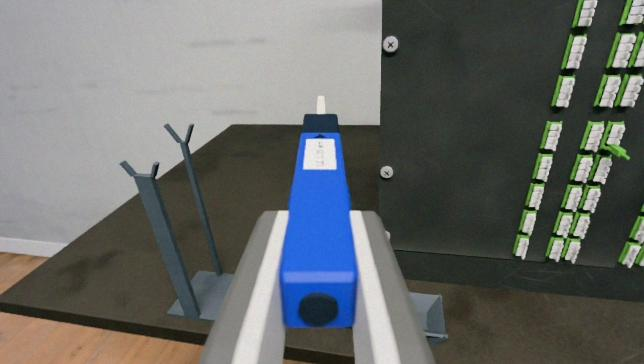

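>>> {"fn": "move", "kwargs": {
  "target": {"side": "left", "x": 0.2250, "y": 0.2450, "z": 0.9950, "quat_wxyz": [0.5100, 0.4900, -0.4900, -0.5100]},
  "min_time_s": 1.2,
  "cameras": []
}}

>>> {"fn": "move", "kwargs": {
  "joints": {"torso_yaw_rad": 0.0},
  "min_time_s": 1.6,
  "cameras": ["left_wrist_camera", "head_camera", "right_wrist_camera"]
}}

Scene clock: 289.20 s.
Joint torques (N m): left_arm=[5.77 5.83 5.13 -8.53 -1.59 0.41 0.16] | right_arm=[1.23 -8.1 -4.81 -7.79 1.6 1.6 -0.07]
External joint torques (N m): left_arm=[1.63 0.46 1.27 -0.49 -0.08 -0.46 0.14] | right_arm=[-0.47 -0.77 -0.98 -0.56 0.78 0.49 -0.06]
Wrist force (N): left_arm=[-3.2 -6.5 4.6] | right_arm=[-0.4 10.3 -2.6]
Wrist torque (N m): left_arm=[0.28 -0.58 0.04] | right_arm=[-0.57 -0.27 -0.21]
Wrist force, peak (N): left_arm=[-3.6 -6.7 4.7] | right_arm=[-0.3 10.4 -2.8]
move: done
base_odometry: x=+0.160 y=+0.007 heading=+0.043
lidar_m: 1.14 0.89 1.67 2.25 2.35 3.25 4.67 3.30 2.44 2.35 1.63 0.96
base_status: not commanded
joint_positions: torso_squat_rad=+0.500 torso_shift_rad=+0.000 torso_pitch_rad=+0.200 torso_yaw_rad=-0.500 left_shoulder_pitch_rad=+0.833 left_shoulder_roll_rad=+0.850 left_shoulder_yaw_rad=-0.262 left_elbow_rad=-2.363 left_forearm_roll_rad=-1.513 left_wrist_pitch_rad=+1.056 left_hand_roll_rad=+0.458 left_gripper_m=+0.017 right_shoulder_pitch_rad=+0.485 right_shoulder_roll_rad=-0.767 right_shoulder_yaw_rad=+0.565 right_elbow_rad=-2.063 right_forearm_roll_rad=+1.685 right_wrist_pitch_rad=+0.691 right_hand_roll_rad=-0.565 right_gripper_m=+0.046 head_pan_rad=+0.520 head_tilt_rad=+0.600
joint_status: all done
wheel_motors_off: 0
motor_effort: left_wheel=-1(1) right_wheel=-1(2)
contact_limits: left_gripper_m 600 mA
chest: x=-0.1667 y=-0.0004 z=+1.1981 quat_wxyz=(+0.964, -0.025, +0.097, -0.246) (m; base frame)
left_hand: x=+0.2250 y=+0.2448 z=+0.9949 quat_wxyz=(+0.510, +0.490, -0.489, -0.510) (m; base frame)
left_hand_status: reached (checked arc, planned for 1.2 s): 0 mm and 0.1 deg off.
right_hand: x=-0.0562 y=-0.3940 z=+0.9434 quat_wxyz=(+0.641, -0.569, -0.299, +0.420) (m; base frame)
pictures: none
No camera images: "cameras" was empty.

Scene clock: 291.10 s.
Joint torques (N m): left_arm=[5.73 6.62 5.38 -7.79 -1.52 0.67 0.31] | right_arm=[1.55 -6.24 -3.68 -8.04 1.25 1.59 0.11]
External joint torques (N m): left_arm=[1.28 0.48 0.94 -0.31 -0.09 -0.37 0.29] | right_arm=[-0.52 -0.18 -0.71 -0.38 0.35 0.62 0.11]
Wrist force (N): left_arm=[-2.7 -6.6 4.4] | right_arm=[-1.2 10.3 -2.7]
Wrist torque (N m): left_arm=[0.29 -0.57 0.06] | right_arm=[-0.56 -0.28 -0.23]
Wrist force, peak (N): left_arm=[-3.4 -6.5 4.7] | right_arm=[-0.9 10.4 -3.1]
move: done
base_odometry: x=+0.160 y=+0.007 heading=+0.043
lidar_m: 1.15 0.89 1.67 2.25 2.34 3.25 4.67 3.29 2.43 2.35 1.62 0.95
base_status: not commanded
joint_positions: torso_squat_rad=+0.500 torso_shift_rad=+0.000 torso_pitch_rad=+0.200 torso_yaw_rad=+0.000 left_shoulder_pitch_rad=+0.833 left_shoulder_roll_rad=+0.850 left_shoulder_yaw_rad=-0.262 left_elbow_rad=-2.363 left_forearm_roll_rad=-1.513 left_wrist_pitch_rad=+1.056 left_hand_roll_rad=+0.458 left_gripper_m=+0.017 right_shoulder_pitch_rad=+0.485 right_shoulder_roll_rad=-0.767 right_shoulder_yaw_rad=+0.565 right_elbow_rad=-2.063 right_forearm_roll_rad=+1.685 right_wrist_pitch_rad=+0.691 right_hand_roll_rad=-0.565 right_gripper_m=+0.046 head_pan_rad=+0.520 head_tilt_rad=+0.600
joint_status: all done
wheel_motors_off: 0
motor_effort: left_wheel=+0(1) right_wheel=-1(1)
contact_limits: left_gripper_m 600 mA
chest: x=-0.1667 y=-0.0004 z=+1.1981 quat_wxyz=(+0.995, +0.000, +0.100, +0.000) (m; base frame)
left_hand: x=+0.0588 y=+0.4182 z=+1.0285 quat_wxyz=(+0.594, +0.618, -0.330, -0.395) (m; base frame)
right_hand: x=+0.1097 y=-0.2696 z=+0.9098 quat_wxyz=(+0.547, -0.447, -0.449, +0.547) (m; base frame)
pictures: head_camera, left_wrist_camera, right_wrist_camera

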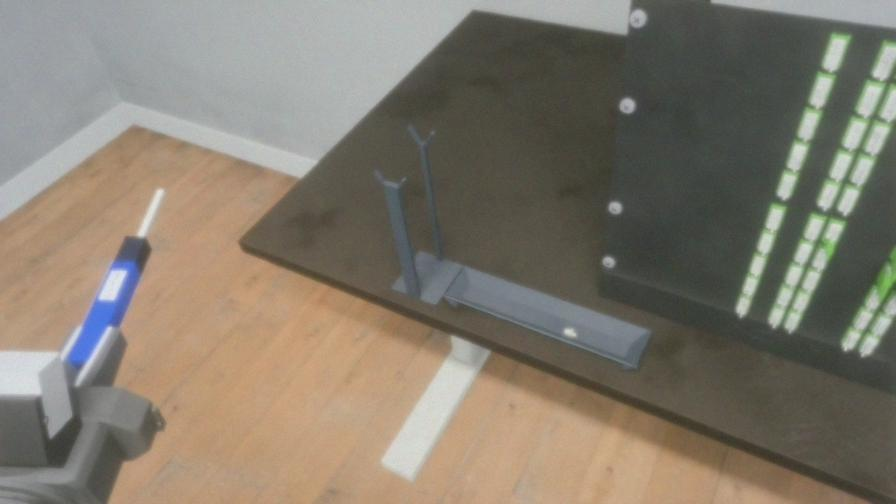

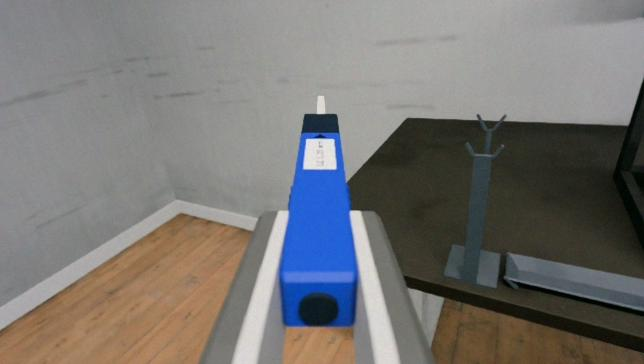

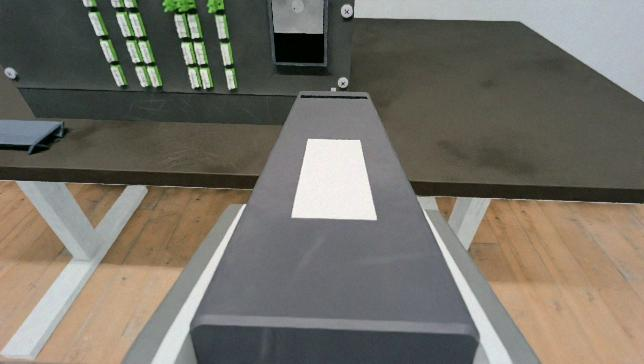

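>>> {"fn": "move", "kwargs": {
  "target": {"side": "right", "x": 0.1500, "y": -0.1700, "z": 0.9250, "quat_wxyz": [0.486803, -0.510301, -0.512980, 0.489359]},
  "min_time_s": 1.5,
  "cameras": []
}}

>>> {"fn": "move", "kwargs": {
  "target": {"side": "right", "x": 0.1900, "y": -0.0912, "z": 0.9223, "quat_wxyz": [0.486803, -0.510301, -0.512980, 0.489359]},
  "min_time_s": 1.5,
  "cameras": ["right_wrist_camera"]
}}

>>> {"fn": "zoom_image", "kwargs": {
  "camera": "right_wrist_camera",
  "region": [310, 50, 360, 100]
}}

Scene clock: 293.07 s.
Joint torques (N m): left_arm=[5.99 6.5 5.66 -7.88 -1.5 0.61 0.21] | right_arm=[-2.53 -0.29 -0.54 -8.58 1.93 1.71 0.02]
External joint torques (N m): left_arm=[1.55 0.37 1.22 -0.4 -0.06 -0.43 0.19] | right_arm=[-2.14 1.58 0.63 -0.15 0.88 0.71 0.02]
Wrist force (N): left_arm=[-2.8 -6.6 4.6] | right_arm=[-1.2 10.4 -0.7]
Wrist torque (N m): left_arm=[0.28 -0.57 0.05] | right_arm=[-0.59 -0.29 -0.20]
Wrist force, peak (N): left_arm=[-2.8 -6.8 4.6] | right_arm=[-1.3 10.5 -2.7]
move: done
base_odometry: x=+0.160 y=+0.007 heading=+0.043
lidar_m: 1.15 0.89 1.66 2.25 2.34 3.24 4.66 3.29 2.43 2.35 1.62 0.96
base_status: not commanded
joint_positions: torso_squat_rad=+0.500 torso_shift_rad=+0.000 torso_pitch_rad=+0.200 torso_yaw_rad=+0.000 left_shoulder_pitch_rad=+0.833 left_shoulder_roll_rad=+0.850 left_shoulder_yaw_rad=-0.262 left_elbow_rad=-2.363 left_forearm_roll_rad=-1.513 left_wrist_pitch_rad=+1.056 left_hand_roll_rad=+0.458 left_gripper_m=+0.017 right_shoulder_pitch_rad=+0.258 right_shoulder_roll_rad=-0.461 right_shoulder_yaw_rad=+0.728 right_elbow_rad=-1.841 right_forearm_roll_rad=+1.972 right_wrist_pitch_rad=+0.835 right_hand_roll_rad=-0.568 right_gripper_m=+0.046 head_pan_rad=+0.520 head_tilt_rad=+0.600
joint_status: all done
wheel_motors_off: 0
motor_effort: left_wheel=+0(0) right_wheel=+1(1)
contact_limits: left_gripper_m 600 mA
chest: x=-0.1667 y=-0.0004 z=+1.1981 quat_wxyz=(+0.995, +0.000, +0.100, +0.000) (m; base frame)
left_hand: x=+0.0588 y=+0.4182 z=+1.0285 quat_wxyz=(+0.594, +0.618, -0.330, -0.395) (m; base frame)
right_hand: x=+0.1497 y=-0.1701 z=+0.9250 quat_wxyz=(+0.487, -0.510, -0.512, +0.490) (m; base frame)
right_hand_status: reached (checked arc, planned for 1.5 s): 0 mm and 0.1 deg off.
pictures: none
No camera images: "cameras" was empty.

Scene clock: 294.90 s.
Joint torques (N m): left_arm=[5.56 6.28 5.55 -7.78 -1.55 0.63 0.24] | right_arm=[-5.65 3.77 0.87 -9.32 1.22 1.11 0.33]
External joint torques (N m): left_arm=[1.11 0.14 1.11 -0.31 -0.12 -0.41 0.22] | right_arm=[-2.71 1.36 0.79 -0.48 0.09 0.35 0.34]
Wrist force (N): left_arm=[-2.9 -6.4 4.4] | right_arm=[-1.2 10.2 -0.7]
Wrist torque (N m): left_arm=[0.28 -0.58 0.07] | right_arm=[-0.54 -0.32 -0.22]
Wrist force, peak (N): left_arm=[-2.8 -6.8 4.6] | right_arm=[-1.3 10.6 -1.0]
move: done
base_odometry: x=+0.160 y=+0.007 heading=+0.043
lidar_m: 1.15 0.90 1.67 2.25 2.35 3.24 4.67 3.30 2.44 2.35 1.62 0.95
base_status: not commanded
joint_positions: torso_squat_rad=+0.500 torso_shift_rad=+0.000 torso_pitch_rad=+0.200 torso_yaw_rad=+0.000 left_shoulder_pitch_rad=+0.833 left_shoulder_roll_rad=+0.850 left_shoulder_yaw_rad=-0.262 left_elbow_rad=-2.363 left_forearm_roll_rad=-1.513 left_wrist_pitch_rad=+1.056 left_hand_roll_rad=+0.458 left_gripper_m=+0.017 right_shoulder_pitch_rad=+0.109 right_shoulder_roll_rad=-0.215 right_shoulder_yaw_rad=+0.761 right_elbow_rad=-1.676 right_forearm_roll_rad=+1.955 right_wrist_pitch_rad=+0.810 right_hand_roll_rad=-0.418 right_gripper_m=+0.046 head_pan_rad=+0.520 head_tilt_rad=+0.600
joint_status: all done
wheel_motors_off: 0
motor_effort: left_wheel=+0(0) right_wheel=+0(1)
contact_limits: left_gripper_m 600 mA
chest: x=-0.1667 y=-0.0004 z=+1.1981 quat_wxyz=(+0.995, +0.000, +0.100, +0.000) (m; base frame)
left_hand: x=+0.0588 y=+0.4182 z=+1.0285 quat_wxyz=(+0.594, +0.618, -0.330, -0.395) (m; base frame)
right_hand: x=+0.1898 y=-0.0915 z=+0.9220 quat_wxyz=(+0.487, -0.510, -0.512, +0.490) (m; base frame)
right_hand_status: reached (checked arc, planned for 1.5 s): 0 mm and 0.1 deg off.
pictures: right_wrist_camera

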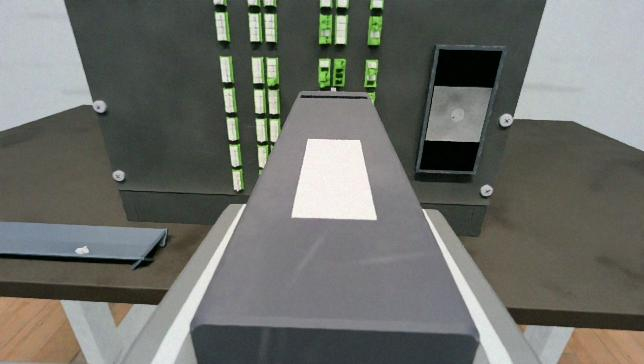

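Scaled by 10.080 from the camera's 644x364 image, which has a finer 1265x715 frame.

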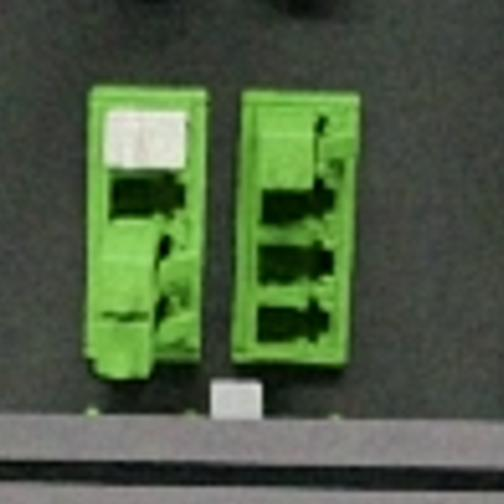

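>>> {"fn": "move", "kwargs": {
  "target": {"side": "right", "x": 0.2150, "y": -0.0912, "z": 0.9223, "quat_wxyz": [0.486803, -0.510301, -0.512980, 0.489359]},
  "min_time_s": 1.0,
  "cameras": ["right_wrist_camera"]
}}

>>> {"fn": "zoom_image", "kwargs": {
  "camera": "right_wrist_camera",
  "region": [310, 50, 360, 100]
}}

Scene clock: 296.50 s.
Joint torques (N m): left_arm=[5.98 6.24 5.58 -7.83 -1.53 0.56 0.23] | right_arm=[-6.97 4.65 -1.93 -9.41 1.4 0.91 0.04]
External joint torques (N m): left_arm=[1.54 0.1 1.14 -0.35 -0.09 -0.48 0.21] | right_arm=[-2.75 2.07 -1.72 -0.49 0.3 0.17 0.05]
Wrist force (N): left_arm=[-3.0 -6.5 4.7] | right_arm=[-1.5 10.4 -0.7]
Wrist torque (N m): left_arm=[0.28 -0.58 0.04] | right_arm=[-0.55 -0.34 -0.20]
Wrist force, peak (N): left_arm=[-2.8 -6.6 4.7] | right_arm=[-1.2 10.6 -0.7]
move: done
base_odometry: x=+0.160 y=+0.007 heading=+0.043
lidar_m: 1.15 0.89 1.67 2.25 2.35 3.25 4.67 3.30 2.42 2.35 1.62 0.96
base_status: not commanded
joint_positions: torso_squat_rad=+0.500 torso_shift_rad=+0.000 torso_pitch_rad=+0.200 torso_yaw_rad=+0.000 left_shoulder_pitch_rad=+0.833 left_shoulder_roll_rad=+0.850 left_shoulder_yaw_rad=-0.262 left_elbow_rad=-2.363 left_forearm_roll_rad=-1.513 left_wrist_pitch_rad=+1.056 left_hand_roll_rad=+0.458 left_gripper_m=+0.017 right_shoulder_pitch_rad=+0.046 right_shoulder_roll_rad=-0.192 right_shoulder_yaw_rad=+0.720 right_elbow_rad=-1.632 right_forearm_roll_rad=+1.921 right_wrist_pitch_rad=+0.775 right_hand_roll_rad=-0.410 right_gripper_m=+0.046 head_pan_rad=+0.520 head_tilt_rad=+0.600
joint_status: all done
wheel_motors_off: 0
motor_effort: left_wheel=+0(1) right_wheel=+0(2)
contact_limits: left_gripper_m 600 mA
chest: x=-0.1667 y=-0.0004 z=+1.1981 quat_wxyz=(+0.995, +0.000, +0.100, +0.000) (m; base frame)
left_hand: x=+0.0588 y=+0.4182 z=+1.0285 quat_wxyz=(+0.594, +0.618, -0.330, -0.395) (m; base frame)
right_hand: x=+0.2147 y=-0.0913 z=+0.9219 quat_wxyz=(+0.487, -0.510, -0.513, +0.490) (m; base frame)
right_hand_status: reached (checked arc, planned for 1.0 s): 1 mm and 0.1 deg off.
pictures: right_wrist_camera

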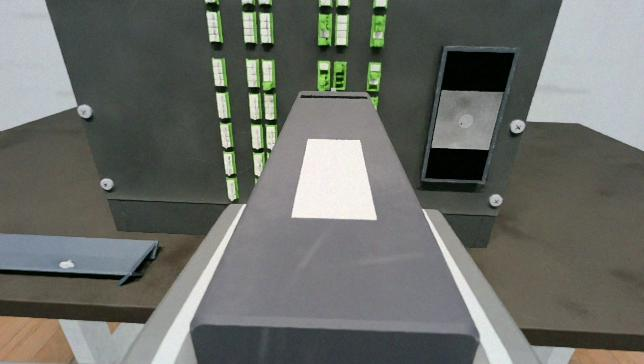

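Scaled by 10.080 from the camera's 644x364 image, which has a finer 1265x715 frame.

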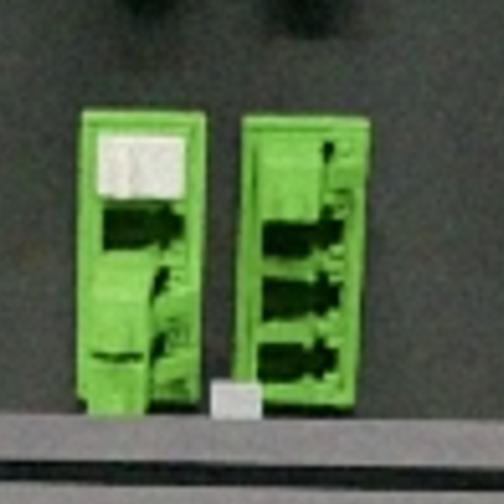

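>>> {"fn": "move", "kwargs": {
  "target": {"side": "right", "x": 0.2150, "y": -0.0930, "z": 0.9223, "quat_wxyz": [0.488638, -0.512225, -0.511066, 0.487533]},
  "min_time_s": 0.8,
  "cameras": ["right_wrist_camera"]
}}

>>> {"fn": "zoom_image", "kwargs": {
  "camera": "right_wrist_camera",
  "region": [310, 50, 360, 100]
}}

Scene clock: 297.90 s.
Joint torques (N m): left_arm=[5.78 5.99 5.62 -7.84 -1.54 0.63 0.19] | right_arm=[-3.78 4.88 -2.2 -9.36 1.24 1.52 -0.04]
External joint torques (N m): left_arm=[1.33 -0.15 1.18 -0.36 -0.11 -0.41 0.17] | right_arm=[0.43 2.3 -2 -0.44 0.14 0.79 -0.03]
Wrist force (N): left_arm=[-2.5 -6.5 4.7] | right_arm=[-1.5 10.3 -0.5]
Wrist torque (N m): left_arm=[0.28 -0.55 0.06] | right_arm=[-0.53 -0.34 -0.21]
Wrist force, peak (N): left_arm=[-3.0 -6.6 4.8] | right_arm=[-1.4 10.4 -0.7]
move: done
base_odometry: x=+0.160 y=+0.007 heading=+0.043
lidar_m: 1.15 0.89 1.66 2.25 2.34 3.25 4.67 3.29 2.43 2.35 1.62 0.95
base_status: not commanded
joint_positions: torso_squat_rad=+0.500 torso_shift_rad=+0.000 torso_pitch_rad=+0.200 torso_yaw_rad=+0.000 left_shoulder_pitch_rad=+0.833 left_shoulder_roll_rad=+0.850 left_shoulder_yaw_rad=-0.262 left_elbow_rad=-2.363 left_forearm_roll_rad=-1.513 left_wrist_pitch_rad=+1.056 left_hand_roll_rad=+0.458 left_gripper_m=+0.017 right_shoulder_pitch_rad=+0.047 right_shoulder_roll_rad=-0.190 right_shoulder_yaw_rad=+0.717 right_elbow_rad=-1.632 right_forearm_roll_rad=+1.921 right_wrist_pitch_rad=+0.779 right_hand_roll_rad=-0.408 right_gripper_m=+0.046 head_pan_rad=+0.520 head_tilt_rad=+0.600
joint_status: all done
wheel_motors_off: 0
motor_effort: left_wheel=+0(0) right_wheel=+0(1)
contact_limits: left_gripper_m 600 mA
chest: x=-0.1667 y=-0.0004 z=+1.1981 quat_wxyz=(+0.995, +0.000, +0.100, +0.000) (m; base frame)
left_hand: x=+0.0588 y=+0.4182 z=+1.0285 quat_wxyz=(+0.594, +0.618, -0.330, -0.395) (m; base frame)
right_hand: x=+0.2149 y=-0.0929 z=+0.9221 quat_wxyz=(+0.488, -0.512, -0.511, +0.488) (m; base frame)
right_hand_status: reached (checked arc, planned for 0.8 s): 0 mm and 0.1 deg off.
pictures: right_wrist_camera

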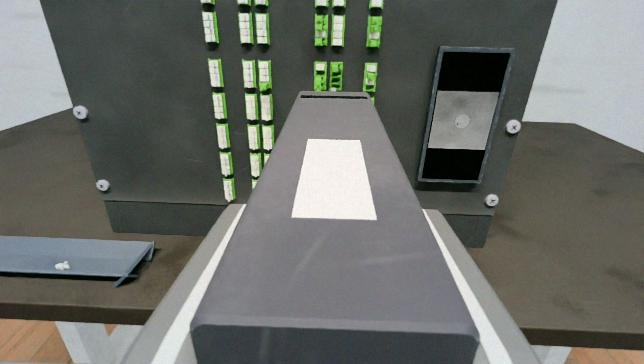

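Scaled by 10.080 from the camera's 644x364 image, which has a finer 1265x715 frame.

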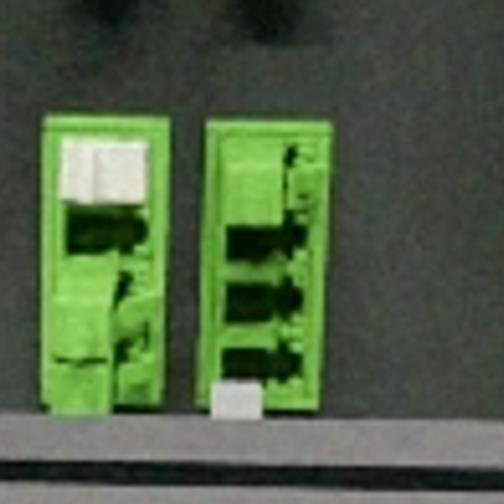

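>>> {"fn": "move", "kwargs": {
  "target": {"side": "right", "x": 0.2280, "y": -0.0933, "z": 0.9223, "quat_wxyz": [0.488638, -0.512225, -0.511066, 0.487533]},
  "min_time_s": 0.8,
  "cameras": ["right_wrist_camera"]
}}

>>> {"fn": "zoom_image", "kwargs": {
  "camera": "right_wrist_camera",
  "region": [320, 64, 350, 99]
}}

Scene clock: 299.20 s.
Joint torques (N m): left_arm=[5.52 6.33 5.41 -7.78 -1.48 0.57 0.2] | right_arm=[-6.9 4.65 -1.88 -9.34 1.34 0.92 0.37]
External joint torques (N m): left_arm=[1.08 0.2 0.98 -0.31 -0.05 -0.46 0.18] | right_arm=[-2.06 2.03 -1.54 -0.38 0.26 0.19 0.37]
Wrist force (N): left_arm=[-2.7 -6.4 4.8] | right_arm=[-1.5 10.2 -0.7]
Wrist torque (N m): left_arm=[0.27 -0.55 0.05] | right_arm=[-0.53 -0.35 -0.20]
Wrist force, peak (N): left_arm=[-2.9 -6.6 4.8] | right_arm=[-1.2 10.4 -0.6]
move: done
base_odometry: x=+0.160 y=+0.007 heading=+0.043
lidar_m: 1.15 0.89 1.67 2.25 2.35 3.25 4.67 3.30 2.43 2.35 1.62 0.95
base_status: not commanded
joint_positions: torso_squat_rad=+0.500 torso_shift_rad=+0.000 torso_pitch_rad=+0.200 torso_yaw_rad=+0.000 left_shoulder_pitch_rad=+0.833 left_shoulder_roll_rad=+0.850 left_shoulder_yaw_rad=-0.262 left_elbow_rad=-2.363 left_forearm_roll_rad=-1.513 left_wrist_pitch_rad=+1.056 left_hand_roll_rad=+0.458 left_gripper_m=+0.017 right_shoulder_pitch_rad=+0.015 right_shoulder_roll_rad=-0.180 right_shoulder_yaw_rad=+0.696 right_elbow_rad=-1.610 right_forearm_roll_rad=+1.904 right_wrist_pitch_rad=+0.762 right_hand_roll_rad=-0.405 right_gripper_m=+0.046 head_pan_rad=+0.520 head_tilt_rad=+0.600
joint_status: all done
wheel_motors_off: 0
motor_effort: left_wheel=+0(1) right_wheel=+0(1)
contact_limits: left_gripper_m 600 mA
chest: x=-0.1667 y=-0.0004 z=+1.1981 quat_wxyz=(+0.995, +0.000, +0.100, +0.000) (m; base frame)
left_hand: x=+0.0588 y=+0.4182 z=+1.0285 quat_wxyz=(+0.594, +0.618, -0.330, -0.395) (m; base frame)
right_hand: x=+0.2271 y=-0.0934 z=+0.9223 quat_wxyz=(+0.489, -0.512, -0.511, +0.488) (m; base frame)
right_hand_status: reached (checked arc, planned for 0.8 s): 1 mm and 0.1 deg off.
pictures: right_wrist_camera

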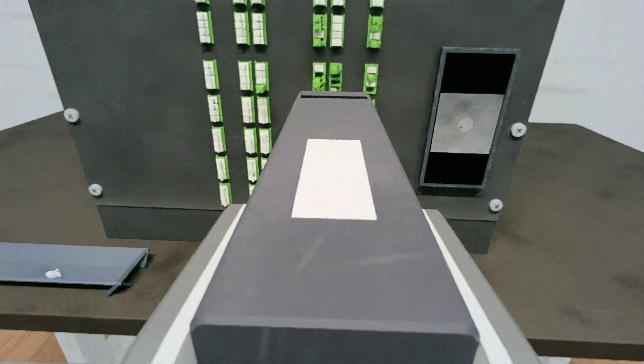

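Scaled by 14.400 from the camera's 644x364 image, which has a finer 1265x715 frame.

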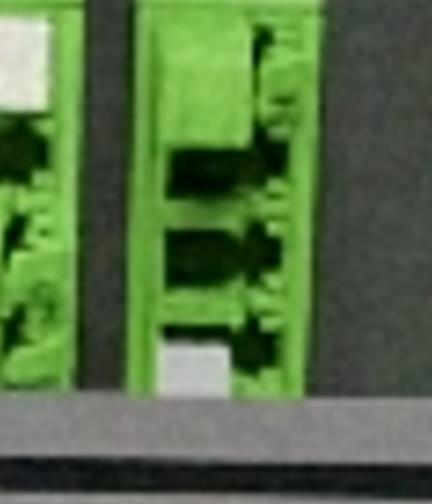

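>>> {"fn": "move", "kwargs": {
  "target": {"side": "right", "x": 0.2350, "y": -0.0934, "z": 0.9223, "quat_wxyz": [0.488638, -0.512225, -0.511066, 0.487533]},
  "min_time_s": 0.8,
  "cameras": ["right_wrist_camera"]
}}

>>> {"fn": "zoom_image", "kwargs": {
  "camera": "right_wrist_camera",
  "region": [320, 64, 350, 99]
}}

Scene clock: 300.63 s.
Joint torques (N m): left_arm=[5.43 6.43 5.54 -7.9 -1.61 0.57 0.24] | right_arm=[-7.88 4.87 -2.2 -9.7 1.38 0.91 0.22]
External joint torques (N m): left_arm=[0.99 0.29 1.1 -0.43 -0.17 -0.47 0.23] | right_arm=[-2.65 2.23 -1.78 -0.73 0.31 0.18 0.23]
Wrist force (N): left_arm=[-2.7 -6.3 4.7] | right_arm=[-1.3 10.2 -0.5]
Wrist torque (N m): left_arm=[0.25 -0.55 0.04] | right_arm=[-0.53 -0.32 -0.21]
Wrist force, peak (N): left_arm=[-2.9 -6.5 4.9] | right_arm=[-1.4 10.5 -0.5]
move: done
base_odometry: x=+0.160 y=+0.007 heading=+0.043
lidar_m: 1.15 0.90 1.67 2.25 2.35 3.25 4.67 3.29 2.44 2.35 1.62 0.95
base_status: not commanded
joint_positions: torso_squat_rad=+0.500 torso_shift_rad=+0.000 torso_pitch_rad=+0.200 torso_yaw_rad=+0.000 left_shoulder_pitch_rad=+0.833 left_shoulder_roll_rad=+0.850 left_shoulder_yaw_rad=-0.262 left_elbow_rad=-2.363 left_forearm_roll_rad=-1.513 left_wrist_pitch_rad=+1.056 left_hand_roll_rad=+0.458 left_gripper_m=+0.017 right_shoulder_pitch_rad=-0.005 right_shoulder_roll_rad=-0.174 right_shoulder_yaw_rad=+0.684 right_elbow_rad=-1.593 right_forearm_roll_rad=+1.896 right_wrist_pitch_rad=+0.754 right_hand_roll_rad=-0.405 right_gripper_m=+0.046 head_pan_rad=+0.520 head_tilt_rad=+0.600
joint_status: all done
wheel_motors_off: 0
motor_effort: left_wheel=+0(1) right_wheel=+2(2)
contact_limits: left_gripper_m 600 mA
chest: x=-0.1667 y=-0.0004 z=+1.1981 quat_wxyz=(+0.995, +0.000, +0.100, +0.000) (m; base frame)
left_hand: x=+0.0588 y=+0.4182 z=+1.0285 quat_wxyz=(+0.594, +0.618, -0.330, -0.395) (m; base frame)
right_hand: x=+0.2345 y=-0.0935 z=+0.9220 quat_wxyz=(+0.489, -0.512, -0.511, +0.488) (m; base frame)
right_hand_status: reached (checked arc, planned for 0.8 s): 1 mm and 0.1 deg off.
pictures: right_wrist_camera

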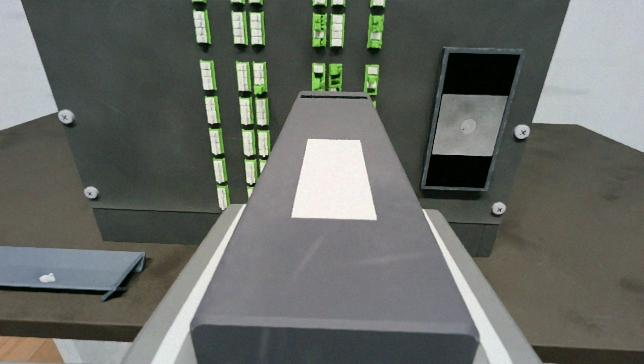

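Scaled by 14.400 from the camera's 644x364 image, which has a finer 1265x715 frame.

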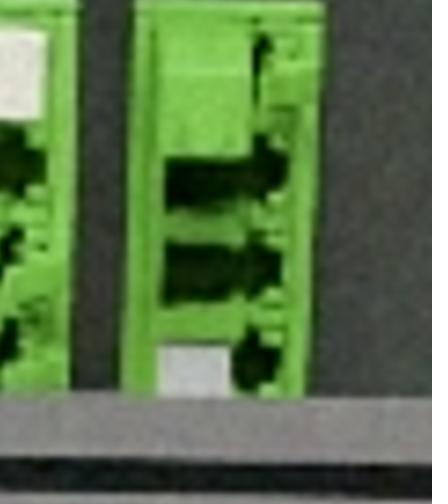

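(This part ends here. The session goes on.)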